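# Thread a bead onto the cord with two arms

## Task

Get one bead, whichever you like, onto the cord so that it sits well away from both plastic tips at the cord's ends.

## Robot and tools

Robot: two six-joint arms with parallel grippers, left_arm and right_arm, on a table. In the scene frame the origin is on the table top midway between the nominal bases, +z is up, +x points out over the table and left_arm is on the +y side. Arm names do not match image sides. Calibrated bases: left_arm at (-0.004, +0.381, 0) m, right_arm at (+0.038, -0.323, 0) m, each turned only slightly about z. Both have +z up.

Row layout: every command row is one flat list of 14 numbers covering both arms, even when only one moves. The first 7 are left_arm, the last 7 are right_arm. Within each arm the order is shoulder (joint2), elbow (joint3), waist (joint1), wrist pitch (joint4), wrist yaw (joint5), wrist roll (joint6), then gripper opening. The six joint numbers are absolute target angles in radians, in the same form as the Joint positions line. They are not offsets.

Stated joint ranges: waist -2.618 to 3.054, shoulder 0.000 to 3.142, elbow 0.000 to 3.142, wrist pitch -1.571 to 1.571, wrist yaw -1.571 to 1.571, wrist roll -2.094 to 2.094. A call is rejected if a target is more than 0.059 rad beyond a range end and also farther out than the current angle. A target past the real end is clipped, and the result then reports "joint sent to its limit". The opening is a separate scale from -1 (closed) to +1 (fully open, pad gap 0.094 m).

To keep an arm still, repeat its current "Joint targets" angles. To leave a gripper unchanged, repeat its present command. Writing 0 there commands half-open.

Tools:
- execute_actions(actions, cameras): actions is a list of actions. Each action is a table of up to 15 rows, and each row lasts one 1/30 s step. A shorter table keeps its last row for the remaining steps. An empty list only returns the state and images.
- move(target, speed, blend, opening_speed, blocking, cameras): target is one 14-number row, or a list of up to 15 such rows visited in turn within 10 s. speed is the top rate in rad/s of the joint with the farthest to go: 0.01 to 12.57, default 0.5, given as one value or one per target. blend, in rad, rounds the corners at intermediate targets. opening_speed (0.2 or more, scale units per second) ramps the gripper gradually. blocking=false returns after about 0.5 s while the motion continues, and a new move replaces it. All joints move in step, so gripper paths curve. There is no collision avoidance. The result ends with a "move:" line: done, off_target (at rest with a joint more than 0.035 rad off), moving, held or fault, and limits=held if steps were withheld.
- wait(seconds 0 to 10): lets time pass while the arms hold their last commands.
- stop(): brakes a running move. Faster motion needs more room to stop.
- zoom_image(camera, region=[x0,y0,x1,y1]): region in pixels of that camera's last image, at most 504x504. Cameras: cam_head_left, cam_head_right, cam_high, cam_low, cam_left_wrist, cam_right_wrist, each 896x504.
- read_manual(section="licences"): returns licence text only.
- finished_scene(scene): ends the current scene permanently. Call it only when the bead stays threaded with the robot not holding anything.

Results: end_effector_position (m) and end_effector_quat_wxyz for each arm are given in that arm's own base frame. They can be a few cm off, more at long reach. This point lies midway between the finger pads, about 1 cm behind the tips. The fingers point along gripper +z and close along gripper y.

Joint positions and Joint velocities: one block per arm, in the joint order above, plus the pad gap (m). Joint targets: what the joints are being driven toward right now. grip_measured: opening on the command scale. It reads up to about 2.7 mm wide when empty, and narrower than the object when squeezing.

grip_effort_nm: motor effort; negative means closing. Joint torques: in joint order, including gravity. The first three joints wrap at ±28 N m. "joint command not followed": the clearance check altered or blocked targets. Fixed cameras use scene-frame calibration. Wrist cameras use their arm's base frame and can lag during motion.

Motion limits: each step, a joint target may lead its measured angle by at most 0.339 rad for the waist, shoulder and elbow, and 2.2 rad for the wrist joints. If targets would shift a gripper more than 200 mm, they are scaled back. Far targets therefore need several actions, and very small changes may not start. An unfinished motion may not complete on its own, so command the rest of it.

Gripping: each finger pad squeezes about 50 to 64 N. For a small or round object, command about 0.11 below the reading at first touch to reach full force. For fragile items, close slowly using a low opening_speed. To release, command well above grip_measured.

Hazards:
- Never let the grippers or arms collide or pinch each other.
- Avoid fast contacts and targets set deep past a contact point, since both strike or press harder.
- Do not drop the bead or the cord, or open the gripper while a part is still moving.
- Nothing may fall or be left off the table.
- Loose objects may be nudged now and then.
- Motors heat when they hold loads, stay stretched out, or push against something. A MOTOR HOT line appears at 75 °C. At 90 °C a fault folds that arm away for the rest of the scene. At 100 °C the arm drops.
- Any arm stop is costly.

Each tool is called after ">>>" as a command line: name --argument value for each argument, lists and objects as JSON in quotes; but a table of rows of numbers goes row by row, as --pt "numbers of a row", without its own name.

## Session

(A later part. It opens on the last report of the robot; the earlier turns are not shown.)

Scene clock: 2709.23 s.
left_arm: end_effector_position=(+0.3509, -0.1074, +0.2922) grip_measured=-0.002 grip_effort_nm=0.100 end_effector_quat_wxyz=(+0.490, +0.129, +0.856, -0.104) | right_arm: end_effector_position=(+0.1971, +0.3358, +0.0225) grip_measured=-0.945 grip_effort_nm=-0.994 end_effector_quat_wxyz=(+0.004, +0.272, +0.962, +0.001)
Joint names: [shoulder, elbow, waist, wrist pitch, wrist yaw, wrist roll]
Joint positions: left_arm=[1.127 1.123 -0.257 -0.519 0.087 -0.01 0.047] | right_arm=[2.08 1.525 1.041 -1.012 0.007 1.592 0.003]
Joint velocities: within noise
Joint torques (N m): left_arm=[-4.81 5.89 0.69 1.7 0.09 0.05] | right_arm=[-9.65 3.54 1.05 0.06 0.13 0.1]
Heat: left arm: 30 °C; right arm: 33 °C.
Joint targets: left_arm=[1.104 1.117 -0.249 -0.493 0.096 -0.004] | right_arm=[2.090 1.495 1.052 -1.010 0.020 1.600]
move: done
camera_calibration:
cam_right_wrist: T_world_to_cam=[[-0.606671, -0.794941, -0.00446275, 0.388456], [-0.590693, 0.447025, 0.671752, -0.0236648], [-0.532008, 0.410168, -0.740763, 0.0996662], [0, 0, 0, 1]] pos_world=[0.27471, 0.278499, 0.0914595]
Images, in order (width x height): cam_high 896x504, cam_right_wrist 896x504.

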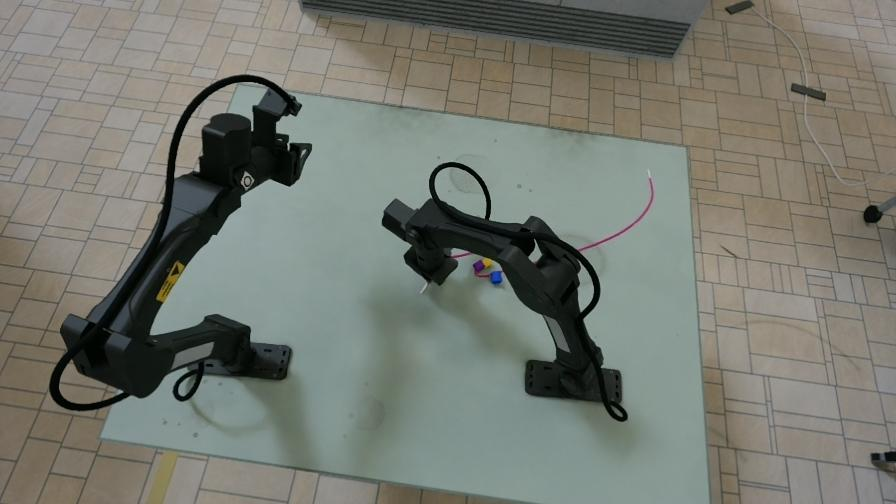

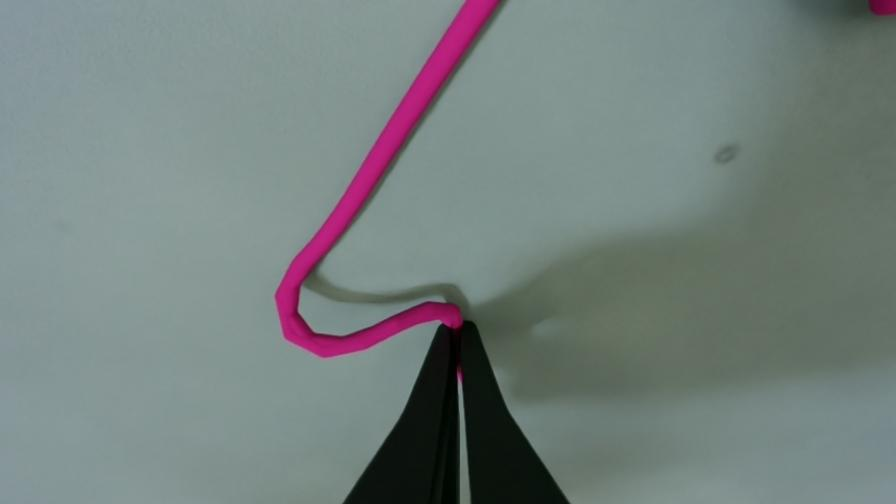

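>>> move --target '[1.104, 1.117, -0.249, -0.493, 0.096, -0.004, 0.0, 2.10, 1.61, 0.603, -1.085, -1.055, 1.57, -0.97]' --speed 0.5 --cameras '["cam_low", "cam_high", "cam_right_wrist"]'

>>> zoom_image --camera "cam_low" --region '[200, 185, 300, 285]'

>>> zoom_image --camera "cam_high" --region '[390, 210, 490, 280]'

Scene clock: 2734.97 s.
left_arm: end_effector_position=(+0.3509, -0.1074, +0.2922) grip_measured=-0.002 grip_effort_nm=0.095 end_effector_quat_wxyz=(+0.490, +0.129, +0.856, -0.104) | right_arm: end_effector_position=(+0.2362, +0.3500, +0.1201) grip_measured=-0.949 grip_effort_nm=-1.053 end_effector_quat_wxyz=(-0.433, +0.402, +0.772, +0.232)
Joint names: [shoulder, elbow, waist, wrist pitch, wrist yaw, wrist roll]
Joint positions: left_arm=[1.127 1.123 -0.257 -0.519 0.087 -0.01 0.047] | right_arm=[2.08 1.573 0.605 -1.054 -1.028 1.571 0.002]
Joint velocities: within noise
Joint torques (N m): left_arm=[-4.81 5.89 0.69 1.7 0.09 0.04] | right_arm=[-9.03 8.73 -0.18 -0.25 -0.71 0]
Heat: left arm: 31 °C; right arm: 33 °C.
Joint targets: left_arm=[1.104 1.117 -0.249 -0.493 0.096 -0.004] | right_arm=[2.100 1.610 0.603 -1.085 -1.055 1.570]
move: off_target (right_arm); right_arm: the elbow is farthest, 0.037 rad from its target
camera_calibration:
cam_right_wrist: T_world_to_cam=[[-0.848502, -0.523556, 0.0770303, 0.376337], [0.167371, -0.127412, 0.977626, -0.0871827], [-0.502028, 0.84241, 0.195738, -0.083939], [0, 0, 0, 1]] pos_world=[0.291775, 0.256637, 0.0726727]
Images, in order (width x height): cam_high 896x504, cam_low 896x504, cam_right_wrist 896x504.

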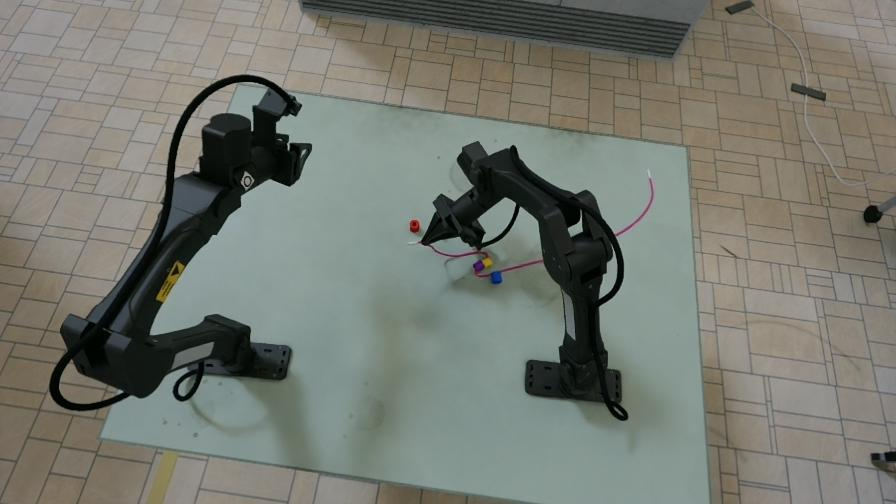

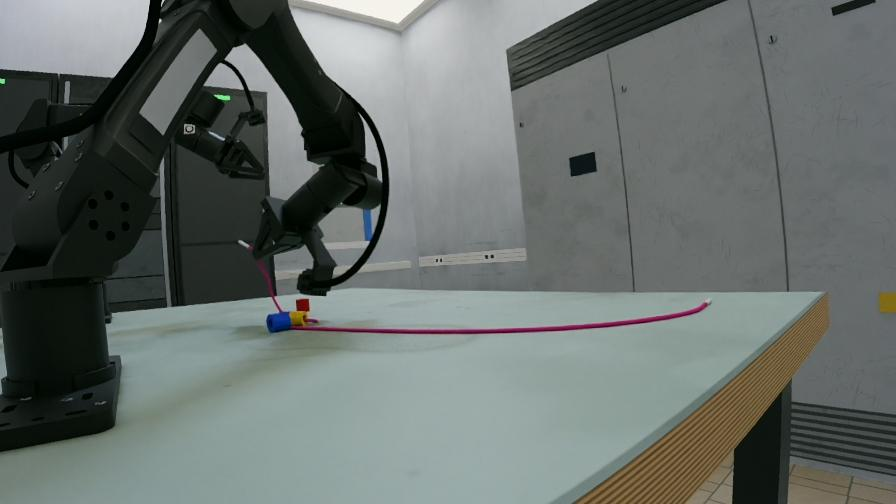

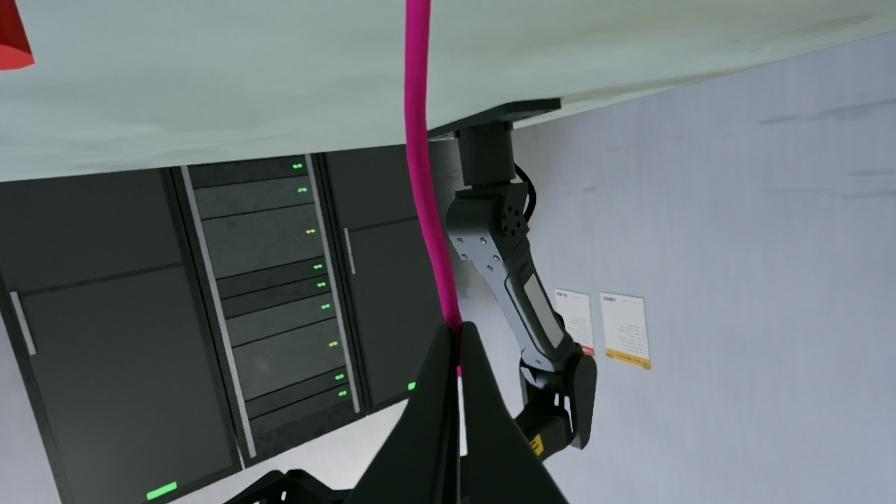

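Scaled by 5.040 from the camera's 896x504 image, which has a finer 1280x720 frame.

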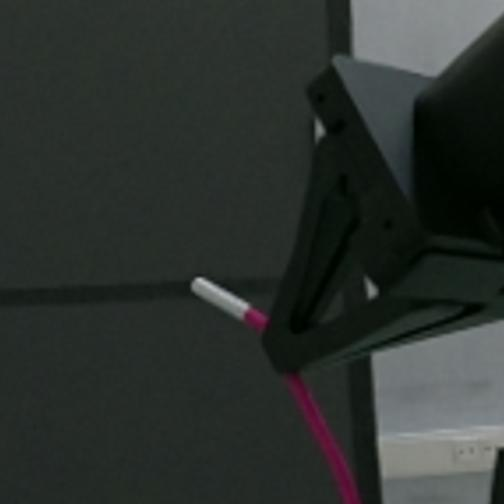

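Scaled by 5.040 from the camera's 896x504 image, which has a finer 1280x720 frame.

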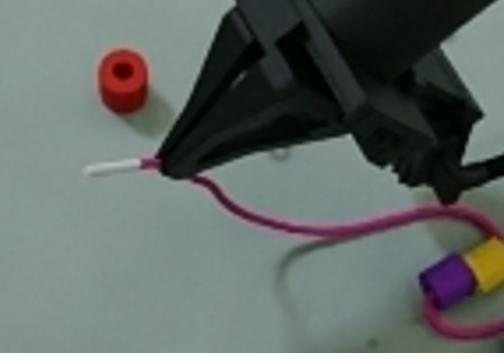

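>>> move --target '[2.472, 2.33, -0.7506, -1.435, 0.0, -1.571, 0.0, 2.10, 1.61, 0.603, -1.085, -1.53, 1.57, -0.97]' --speed 0.6 --opening_speed 1.0 --cameras '["cam_low", "cam_high", "cam_left_wrist"]'

>>> zoom_image --camera "cam_low" --region '[200, 145, 300, 245]'

Scene clock: 2807.97 s.
left_arm: end_effector_position=(+0.3551, -0.3256, +0.0663) grip_measured=-0.002 grip_effort_nm=0.095 end_effector_quat_wxyz=(+0.000, -0.362, +0.932, -0.028) | right_arm: end_effector_position=(+0.2213, +0.3703, +0.1987) grip_measured=-0.949 grip_effort_nm=-1.057 end_effector_quat_wxyz=(+0.600, -0.338, -0.651, -0.319)
Joint names: [shoulder, elbow, waist, wrist pitch, wrist yaw, wrist roll]
Joint positions: left_arm=[2.421 2.267 -0.735 -1.367 0.025 -1.476 0.047] | right_arm=[2.08 1.573 0.605 -1.055 -1.495 1.57 0.002]
Joint velocities: within noise
Joint torques (N m): left_arm=[-13.48 5.79 0.49 0.39 -0.05 -0.01] | right_arm=[-9.1 8.69 -0.2 -0.25 -0.88 0.01]
Heat: left arm: 31 °C; right arm: 32 °C.
Joint targets: left_arm=[2.416 2.274 -0.729 -1.368 0.020 -1.476] | right_arm=[2.100 1.610 0.603 -1.085 -1.530 1.570]
move: held (left_arm; a check stopped the path), off_target (right_arm; braked when a check withheld steps of left_arm); limits=held; left_arm: the wrist roll is farthest, 0.095 rad from its target; right_arm: the elbow is farthest, 0.037 rad from its target
joint command not followed: on one or more control steps a check withheld the commanded joint targets of the left arm, and it was not sent them on those steps.
cause: the commanded joint targets, or the way to them, would bring a part of the robot too close to another arm (this arm's wrist (the part past the wrist pitch) and the right arm's wrist (the part past the wrist pitch)).
camera_calibration:
cam_left_wrist: T_world_to_cam=[[0.57284, -0.817783, 0.055535, -0.468963], [-0.617814, -0.386254, 0.684918, 0.0741039], [-0.538664, -0.426659, -0.7265, 0.213693], [0, 0, 0, 1]] pos_world=[0.429532, -0.263713, 0.130536]
Images, in order (width x height): cam_high 896x504, cam_low 896x504, cam_left_wrist 896x504.

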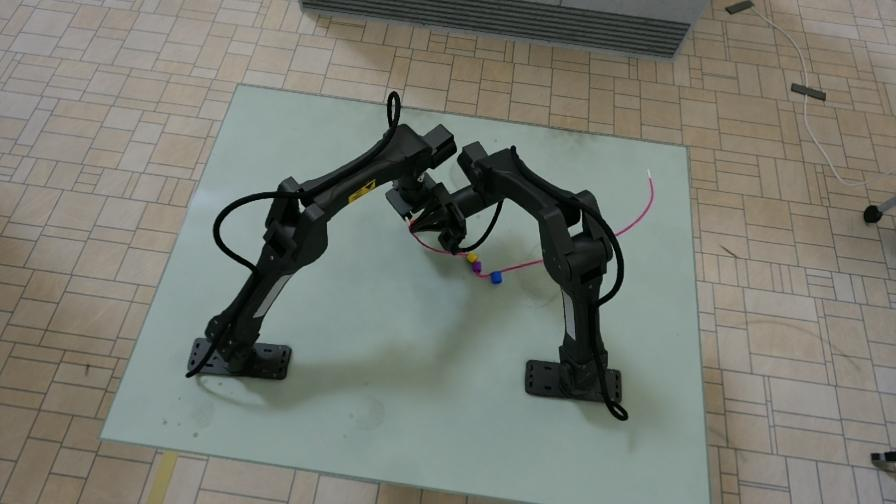

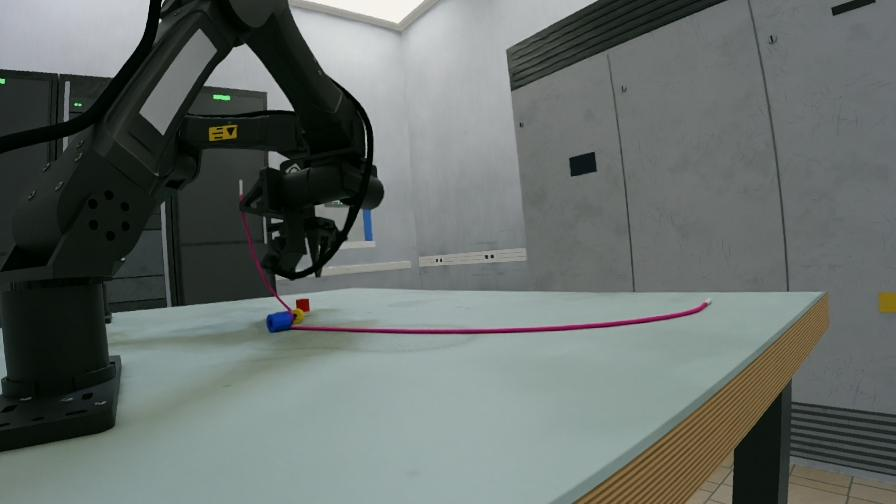

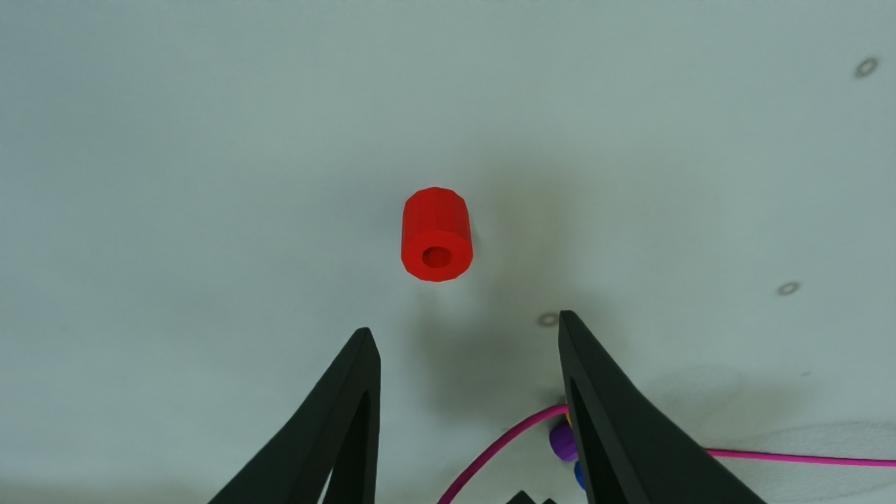

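Scaled by 5.040 from the camera's 896x504 image, which has a finer 1280x720 frame.

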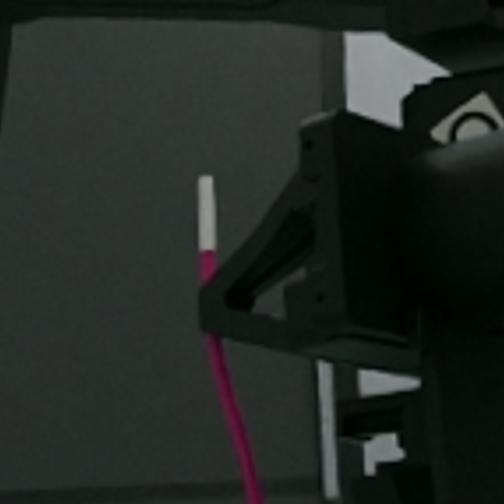

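>>> move --target '[2.41, 2.26, -0.72, -1.36, 0.0, -1.471, 0.0, 2.10, 1.61, 0.25, -1.085, -1.40, 1.57, -0.97]' --speed 0.6 --cameras '[]'

>>> move --target '[2.472, 2.33, -0.752, -1.435, 0.0, -1.571, 0.0, 2.10, 1.61, 0.25, -1.085, -1.40, 1.57, -0.97]' --speed 0.4 --cameras '["cam_left_wrist", "cam_high"]'

Scene clock: 2832.83 s.
left_arm: end_effector_position=(+0.3579, -0.3226, +0.0663) grip_measured=-0.002 grip_effort_nm=0.100 end_effector_quat_wxyz=(+0.005, -0.363, +0.932, -0.025) | right_arm: end_effector_position=(+0.3384, +0.2660, +0.1795) grip_measured=-0.949 grip_effort_nm=-1.053 end_effector_quat_wxyz=(-0.501, +0.471, +0.608, +0.396)
Joint names: [shoulder, elbow, waist, wrist pitch, wrist yaw, wrist roll]
Joint positions: left_arm=[2.421 2.267 -0.73 -1.367 0.015 -1.473 0.047] | right_arm=[2.08 1.573 0.244 -1.055 -1.386 1.57 0.002]
Joint velocities: within noise
Joint torques (N m): left_arm=[-13.94 4.79 0.81 0.48 -0.12 0] | right_arm=[-9.01 8.73 0.51 -0.25 -0.67 0.01]
Heat: left arm: 29 °C; right arm: 32 °C.
Joint targets: left_arm=[2.410 2.260 -0.720 -1.360 0.000 -1.471] | right_arm=[2.100 1.610 0.250 -1.085 -1.400 1.570]
move: off_target (right_arm); right_arm: the elbow is farthest, 0.037 rad from its target
No camera images: "cameras" was empty.

Scene clock: 2833.87 s.
left_arm: end_effector_position=(+0.3484, -0.3224, +0.0624) grip_measured=-0.002 grip_effort_nm=0.100 end_effector_quat_wxyz=(-0.006, -0.398, +0.918, -0.004) | right_arm: end_effector_position=(+0.3384, +0.2660, +0.1793) grip_measured=-0.949 grip_effort_nm=-1.057 end_effector_quat_wxyz=(-0.501, +0.472, +0.608, +0.396)
Joint names: [shoulder, elbow, waist, wrist pitch, wrist yaw, wrist roll]
Joint positions: left_arm=[2.448 2.301 -0.743 -1.42 0.014 -1.561 0.047] | right_arm=[2.08 1.573 0.244 -1.055 -1.385 1.57 0.002]
Joint velocities: within noise
Joint torques (N m): left_arm=[-11.08 7.54 -0.69 0.22 -0.13 -0.11] | right_arm=[-9.06 8.77 0.46 -0.24 -0.67 0.01]
Heat: left arm: 29 °C; right arm: 32 °C.
Joint targets: left_arm=[2.472 2.330 -0.752 -1.435 0.000 -1.571] | right_arm=[2.100 1.610 0.250 -1.085 -1.400 1.570]
move: off_target (right_arm); right_arm: the elbow is farthest, 0.037 rad from its target
camera_calibration:
cam_left_wrist: T_world_to_cam=[[0.635243, -0.77228, 0.00707524, -0.466347], [-0.564886, -0.458364, 0.686154, 0.0321825], [-0.52666, -0.439871, -0.727422, 0.200153], [0, 0, 0, 1]] pos_world=[0.419836, -0.257357, 0.126813]
Images, in order (width x height): cam_high 896x504, cam_left_wrist 896x504.

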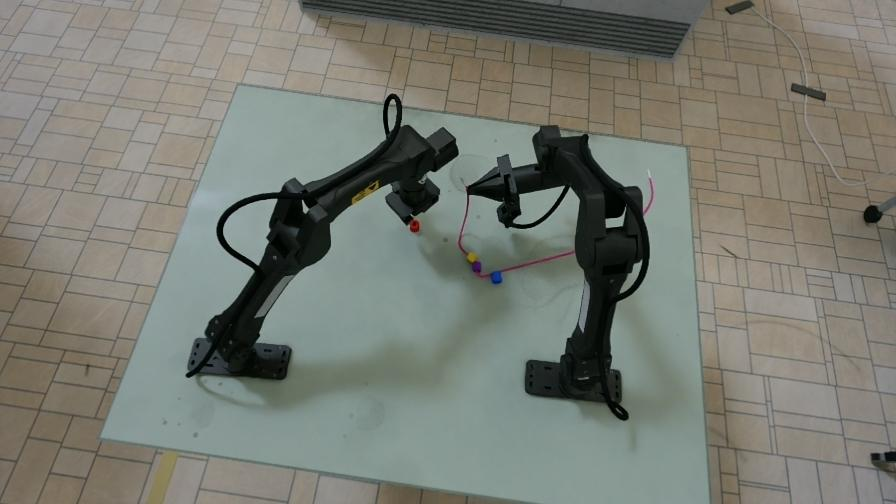

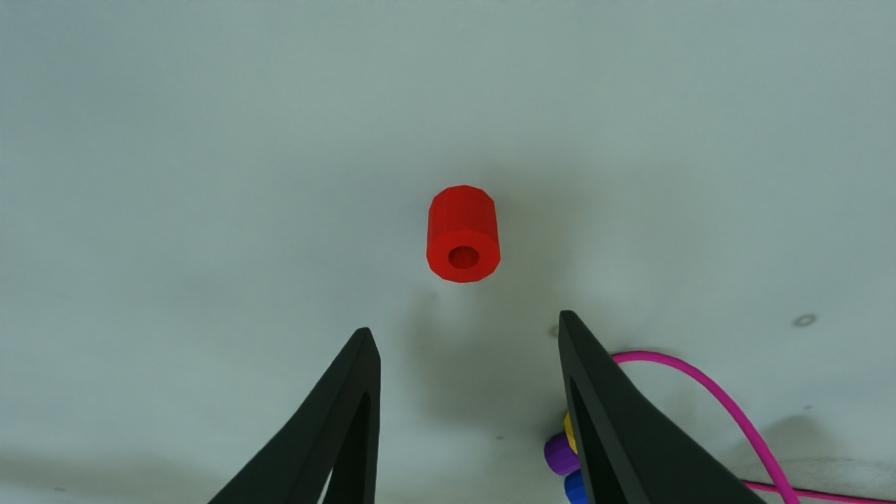

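>>> move --target '[2.475, 2.135, -0.752, -1.243, 0.0, -1.571, 0.0, 2.10, 1.61, 0.25, -1.085, -1.40, 1.57, -0.97]' --speed 0.3 --cameras '["cam_left_wrist"]'

Scene clock: 2842.73 s.
left_arm: end_effector_position=(+0.3496, -0.3235, +0.0187) grip_measured=-0.002 grip_effort_nm=0.100 end_effector_quat_wxyz=(-0.006, -0.398, +0.917, -0.005) | right_arm: end_effector_position=(+0.3384, +0.2660, +0.1793) grip_measured=-0.949 grip_effort_nm=-1.057 end_effector_quat_wxyz=(-0.501, +0.472, +0.608, +0.396)
Joint names: [shoulder, elbow, waist, wrist pitch, wrist yaw, wrist roll]
Joint positions: left_arm=[2.454 2.138 -0.743 -1.251 0.014 -1.562 0.047] | right_arm=[2.08 1.573 0.244 -1.055 -1.385 1.57 0.002]
Joint velocities: within noise
Joint torques (N m): left_arm=[-11.4 5.08 -0.7 0.41 -0.13 -0.09] | right_arm=[-9.05 8.73 0.44 -0.23 -0.66 0.03]
Heat: left arm: 29 °C; right arm: 32 °C.
Joint targets: left_arm=[2.475 2.135 -0.752 -1.243 0.000 -1.571] | right_arm=[2.100 1.610 0.250 -1.085 -1.400 1.570]
move: off_target (right_arm); right_arm: the elbow is farthest, 0.037 rad from its target
camera_calibration:
cam_left_wrist: T_world_to_cam=[[0.635804, -0.77181, 0.00784454, -0.467624], [-0.564934, -0.45841, 0.686083, 0.0622195], [-0.52593, -0.440646, -0.727481, 0.168023], [0, 0, 0, 1]] pos_world=[0.420835, -0.258356, 0.0832137]
Images, in order (width x height): cam_left_wrist 896x504.

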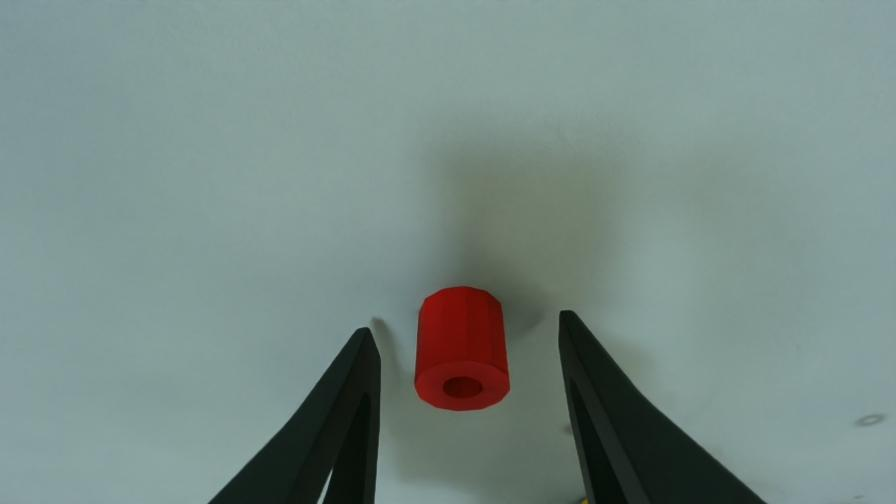

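>>> execute_actions --actions '[]' --cameras '["cam_head_right", "cam_high"]'

Scene clock: 2939.37 s.
left_arm: end_effector_position=(+0.3498, -0.3237, +0.0187) grip_measured=-0.002 grip_effort_nm=0.090 end_effector_quat_wxyz=(-0.005, -0.398, +0.917, -0.005) | right_arm: end_effector_position=(+0.3384, +0.2660, +0.1793) grip_measured=-0.949 grip_effort_nm=-1.053 end_effector_quat_wxyz=(-0.501, +0.472, +0.608, +0.396)
Joint names: [shoulder, elbow, waist, wrist pitch, wrist yaw, wrist roll]
Joint positions: left_arm=[2.454 2.138 -0.743 -1.25 0.014 -1.562 0.047] | right_arm=[2.08 1.573 0.244 -1.055 -1.385 1.57 0.002]
Joint velocities: within noise
Joint torques (N m): left_arm=[-11.4 5.07 -0.7 0.41 -0.13 -0.1] | right_arm=[-9.05 8.75 0.46 -0.24 -0.67 0.02]
Heat: left arm: 32 °C; right arm: 32 °C.
Joint targets: left_arm=[2.475 2.135 -0.752 -1.243 0.000 -1.571] | right_arm=[2.100 1.610 0.250 -1.085 -1.400 1.570]
Tool commands: left_gripper/opening=+0.0 right_gripper/opening=-0.97
Images, in order (width x height): cam_head_right 896x504, cam_high 896x504.

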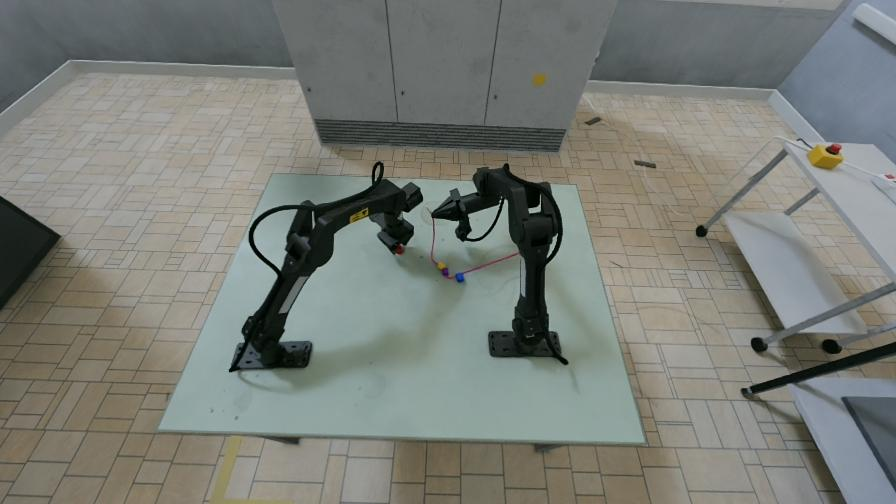

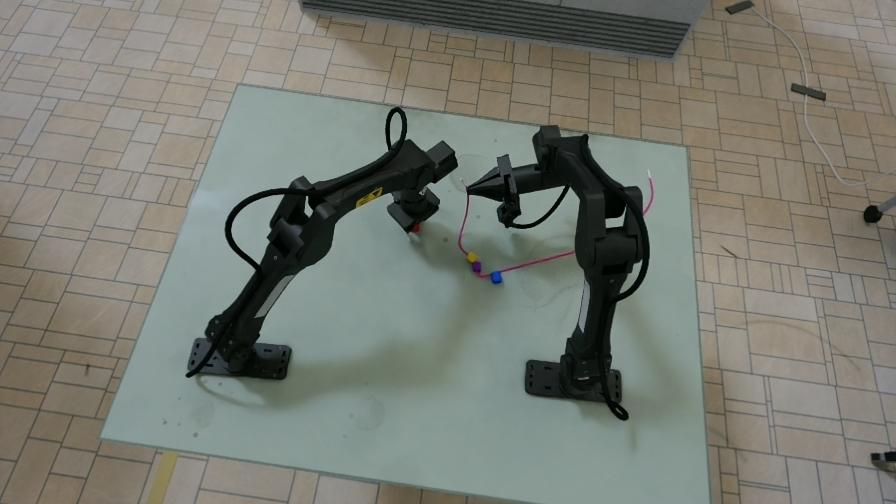

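>>> move --pt "2.454 2.40 -0.746 -1.515 0.0 -1.571 0.0 2.10 1.61 0.25 -1.085 -1.40 1.57 -0.97" --pt "1.9 1.75 -0.60 -1.13 0.0 -0.8 0.0 2.10 1.61 0.25 -1.085 -1.40 1.57 -0.97" --pt "1.104 1.117 -0.249 -0.493 0.096 -0.004 0.0 2.10 1.61 0.25 -1.085 -1.40 1.57 -0.97" --speed '[0.4, 0.8, 0.8]' --cameras '["cam_right_wrist", "cam_high"]'

Scene clock: 2956.10 s.
left_arm: end_effector_position=(+0.3490, -0.1062, +0.2949) grip_measured=-0.002 grip_effort_nm=0.100 end_effector_quat_wxyz=(+0.494, +0.127, +0.854, -0.104) | right_arm: end_effector_position=(+0.3384, +0.2660, +0.1793) grip_measured=-0.949 grip_effort_nm=-1.057 end_effector_quat_wxyz=(-0.501, +0.472, +0.608, +0.396)
Joint names: [shoulder, elbow, waist, wrist pitch, wrist yaw, wrist roll]
Joint positions: left_arm=[1.116 1.121 -0.256 -0.52 0.087 -0.01 0.047] | right_arm=[2.08 1.573 0.244 -1.055 -1.385 1.57 0.002]
Joint velocities: within noise
Joint torques (N m): left_arm=[-3.69 5.98 0.57 1.71 0.09 0.06] | right_arm=[-9.03 8.7 0.54 -0.23 -0.67 0]
Heat: left arm: 32 °C; right arm: 32 °C.
Joint targets: left_arm=[1.104 1.117 -0.249 -0.493 0.096 -0.004] | right_arm=[2.100 1.610 0.250 -1.085 -1.400 1.570]
move: off_target (right_arm); right_arm: the elbow is farthest, 0.037 rad from its target
camera_calibration:
cam_right_wrist: T_world_to_cam=[[-0.970638, -0.223029, 0.0901106, 0.373572], [0.192747, -0.497015, 0.846064, -0.0596033], [-0.14391, 0.83859, 0.52541, -0.152595], [0, 0, 0, 1]] pos_world=[0.352132, 0.181658, 0.0969403]
Images, in order (width x height): cam_high 896x504, cam_right_wrist 896x504.

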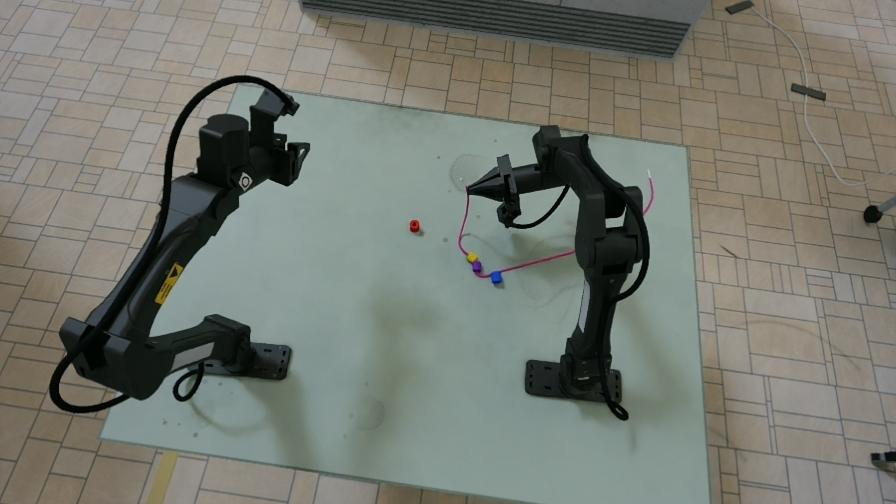

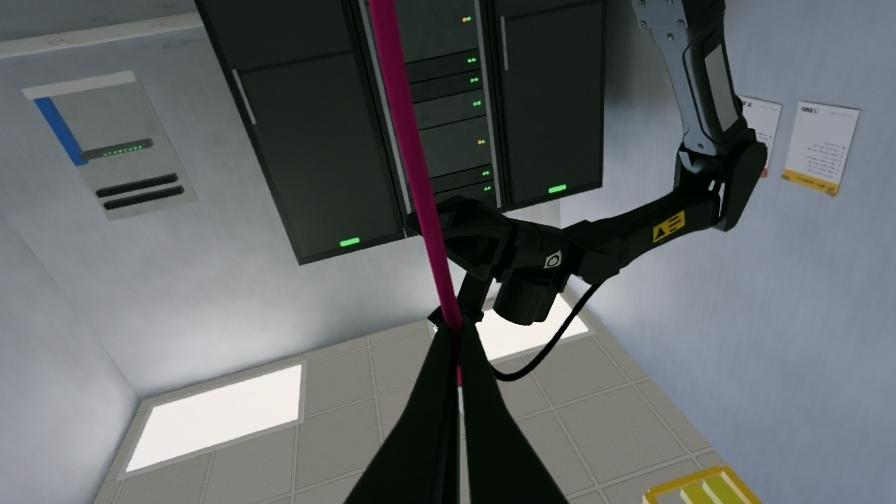

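>>> move --pt "1.104 1.117 -0.249 -0.493 0.096 -0.004 0.0 2.10 1.61 0.70 -1.085 0.0 1.57 -0.97" --pt "1.104 1.117 -0.249 -0.493 0.096 -0.004 0.0 2.115 1.60 0.70 -1.06 0.0 1.57 -0.97" --speed '[0.6, 0.1]' --cameras '["cam_right_wrist", "cam_high"]'

Scene clock: 2973.40 s.
left_arm: end_effector_position=(+0.3491, -0.1063, +0.2951) grip_measured=-0.002 grip_effort_nm=0.095 end_effector_quat_wxyz=(+0.494, +0.128, +0.854, -0.104) | right_arm: end_effector_position=(+0.2972, +0.2553, +0.0281) grip_measured=-0.949 grip_effort_nm=-1.057 end_effector_quat_wxyz=(-0.012, +0.423, +0.906, +0.000)
Joint names: [shoulder, elbow, waist, wrist pitch, wrist yaw, wrist roll]
Joint positions: left_arm=[1.116 1.121 -0.256 -0.519 0.087 -0.01 0.047] | right_arm=[2.096 1.573 0.697 -1.058 -0.022 1.57 0.002]
Joint velocities: within noise
Joint torques (N m): left_arm=[-3.7 5.98 0.55 1.7 0.09 0.04] | right_arm=[-9.21 7.83 0.27 -0.03 0.23 0]
Heat: left arm: 28 °C; right arm: 32 °C.
Joint targets: left_arm=[1.104 1.117 -0.249 -0.493 0.096 -0.004] | right_arm=[2.115 1.600 0.700 -1.060 0.000 1.570]
move: done
camera_calibration:
cam_right_wrist: T_world_to_cam=[[-0.82697, -0.562096, 0.0129861, 0.390823], [-0.398704, 0.602556, 0.691348, -0.0296463], [-0.396429, 0.566546, -0.722406, 0.109394], [0, 0, 0, 1]] pos_world=[0.354746, 0.175566, 0.0944478]
Images, in order (width x height): cam_high 896x504, cam_right_wrist 896x504.

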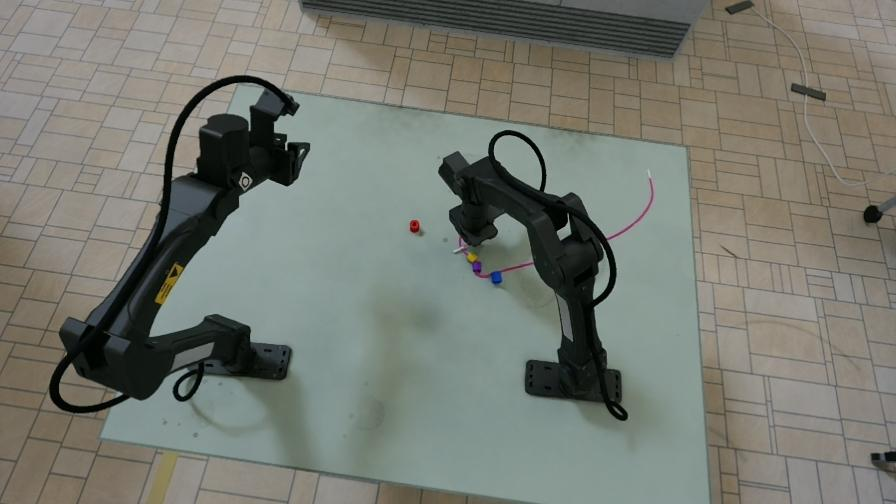

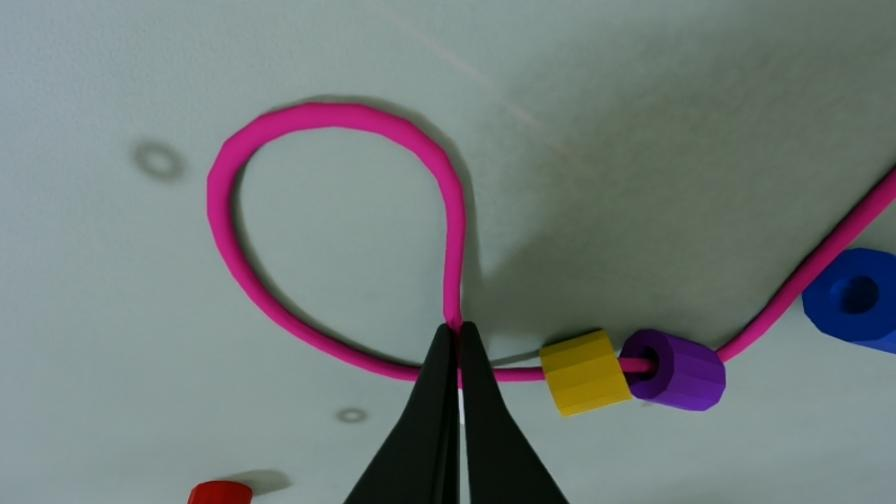

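>>> move --pt "1.104 1.117 -0.249 -0.493 0.096 -0.004 0.0 2.13 1.595 0.70 -1.05 0.0 1.57 -0.97" --pt "1.104 1.117 -0.249 -0.493 0.096 -0.004 0.0 2.13 1.595 0.70 -1.05 0.0 1.57 -0.5" --speed '[0.05, 0.1]' --opening_speed 0.4 --cameras '["cam_right_wrist"]'

>>> move --pt "1.104 1.117 -0.249 -0.493 0.096 -0.004 0.0 2.03 1.73 0.70 -1.27 0.0 1.57 -0.5" --pt "1.104 1.117 -0.249 -0.493 0.096 -0.004 0.0 1.1 1.1 0.25 -0.5 0.0 0.0 -0.5" --speed '[0.2, 0.6]' --cameras '["cam_high", "cam_head_right"]'

Scene clock: 2990.23 s.
left_arm: end_effector_position=(+0.3491, -0.1063, +0.2951) grip_measured=-0.002 grip_effort_nm=0.095 end_effector_quat_wxyz=(+0.494, +0.128, +0.854, -0.104) | right_arm: end_effector_position=(+0.2945, +0.2528, +0.0231) grip_measured=-0.503 grip_effort_nm=0.154 end_effector_quat_wxyz=(-0.017, +0.423, +0.906, -0.011)
Joint names: [shoulder, elbow, waist, wrist pitch, wrist yaw, wrist roll]
Joint positions: left_arm=[1.116 1.121 -0.256 -0.519 0.087 -0.01 0.047] | right_arm=[2.11 1.573 0.697 -1.068 -0.021 1.57 0.023]
Joint velocities: within noise
Joint torques (N m): left_arm=[-3.7 6.01 0.58 1.71 0.09 0.04] | right_arm=[-9.1 7.38 0.21 0.11 0.19 0.01]
Heat: left arm: 28 °C; right arm: 32 °C.
Joint targets: left_arm=[1.104 1.117 -0.249 -0.493 0.096 -0.004] | right_arm=[2.130 1.595 0.700 -1.050 0.000 1.570]
move: done
camera_calibration:
cam_right_wrist: T_world_to_cam=[[-0.826531, -0.561741, 0.0359634, 0.386511], [-0.386959, 0.613436, 0.688447, -0.0318699], [-0.40879, 0.555106, -0.724395, 0.11269], [0, 0, 0, 1]] pos_world=[0.353198, 0.174115, 0.0896723]
Images, in order (width x height): cam_right_wrist 896x504.

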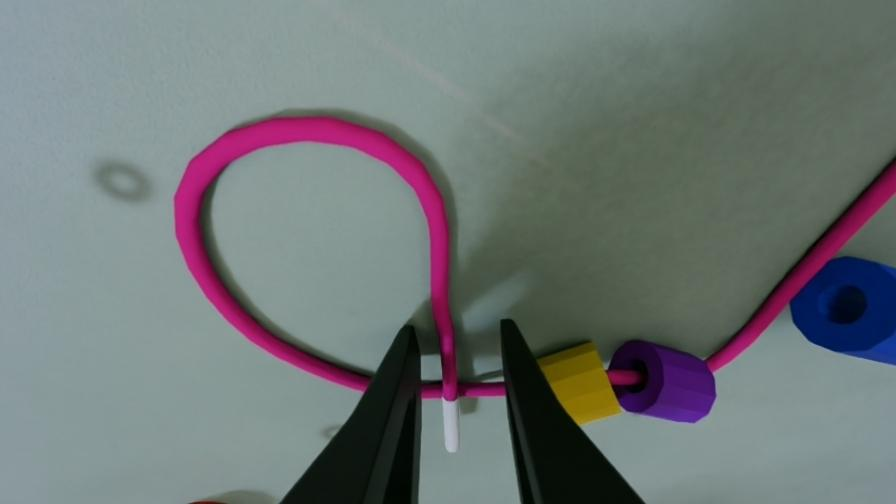

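Scene clock: 2994.83 s.
left_arm: end_effector_position=(+0.3491, -0.1063, +0.2951) grip_measured=-0.002 grip_effort_nm=0.100 end_effector_quat_wxyz=(+0.494, +0.128, +0.854, -0.104) | right_arm: end_effector_position=(+0.3511, +0.0951, +0.2911) grip_measured=-0.503 grip_effort_nm=0.125 end_effector_quat_wxyz=(+0.492, -0.111, +0.861, +0.070)
Joint names: [shoulder, elbow, waist, wrist pitch, wrist yaw, wrist roll]
Joint positions: left_arm=[1.116 1.121 -0.256 -0.519 0.087 -0.01 0.047] | right_arm=[1.119 1.123 0.257 -0.535 -0.01 0.007 0.023]
Joint velocities: within noise
Joint torques (N m): left_arm=[-3.7 5.98 0.55 1.71 0.09 0.04] | right_arm=[-4.62 5.65 -0.64 1.97 0.09 -0.02]
Heat: left arm: 28 °C; right arm: 33 °C.
Joint targets: left_arm=[1.104 1.117 -0.249 -0.493 0.096 -0.004] | right_arm=[1.100 1.100 0.250 -0.500 0.000 0.000]
move: done
Images, in order (width x height): cam_head_right 896x504, cam_high 896x504.

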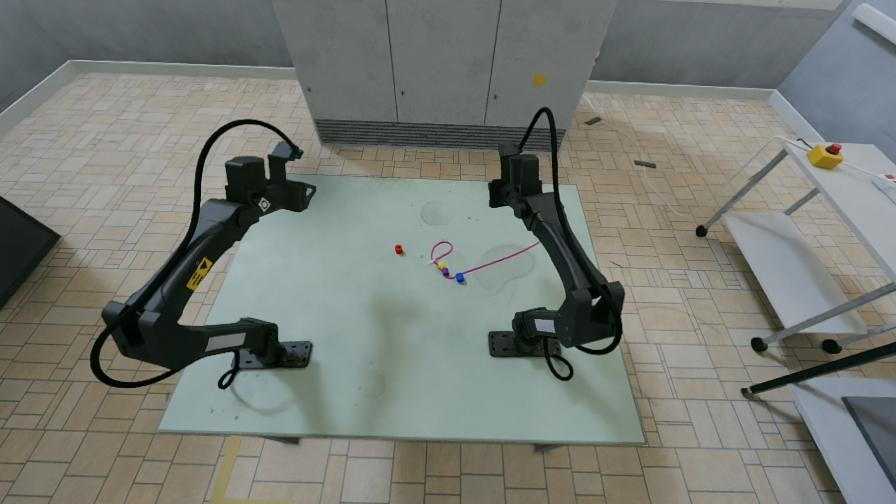

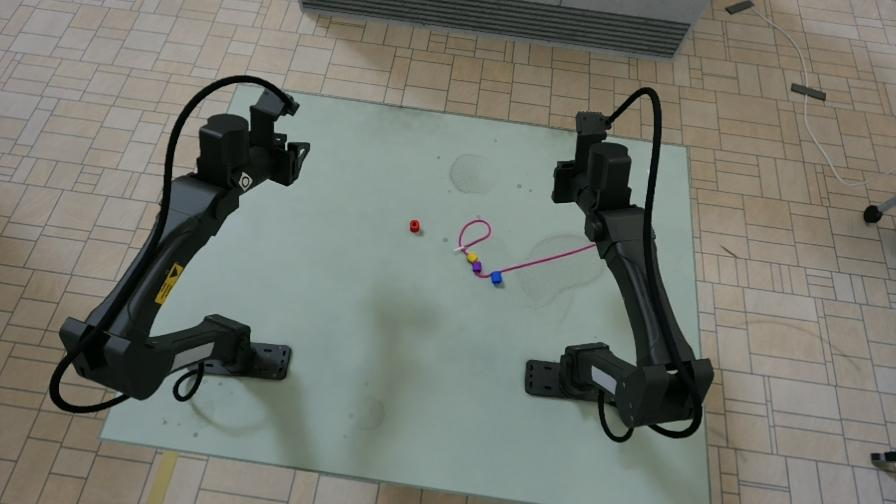

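>>> finished_scene --scene 1

The scene is finished: the task was done.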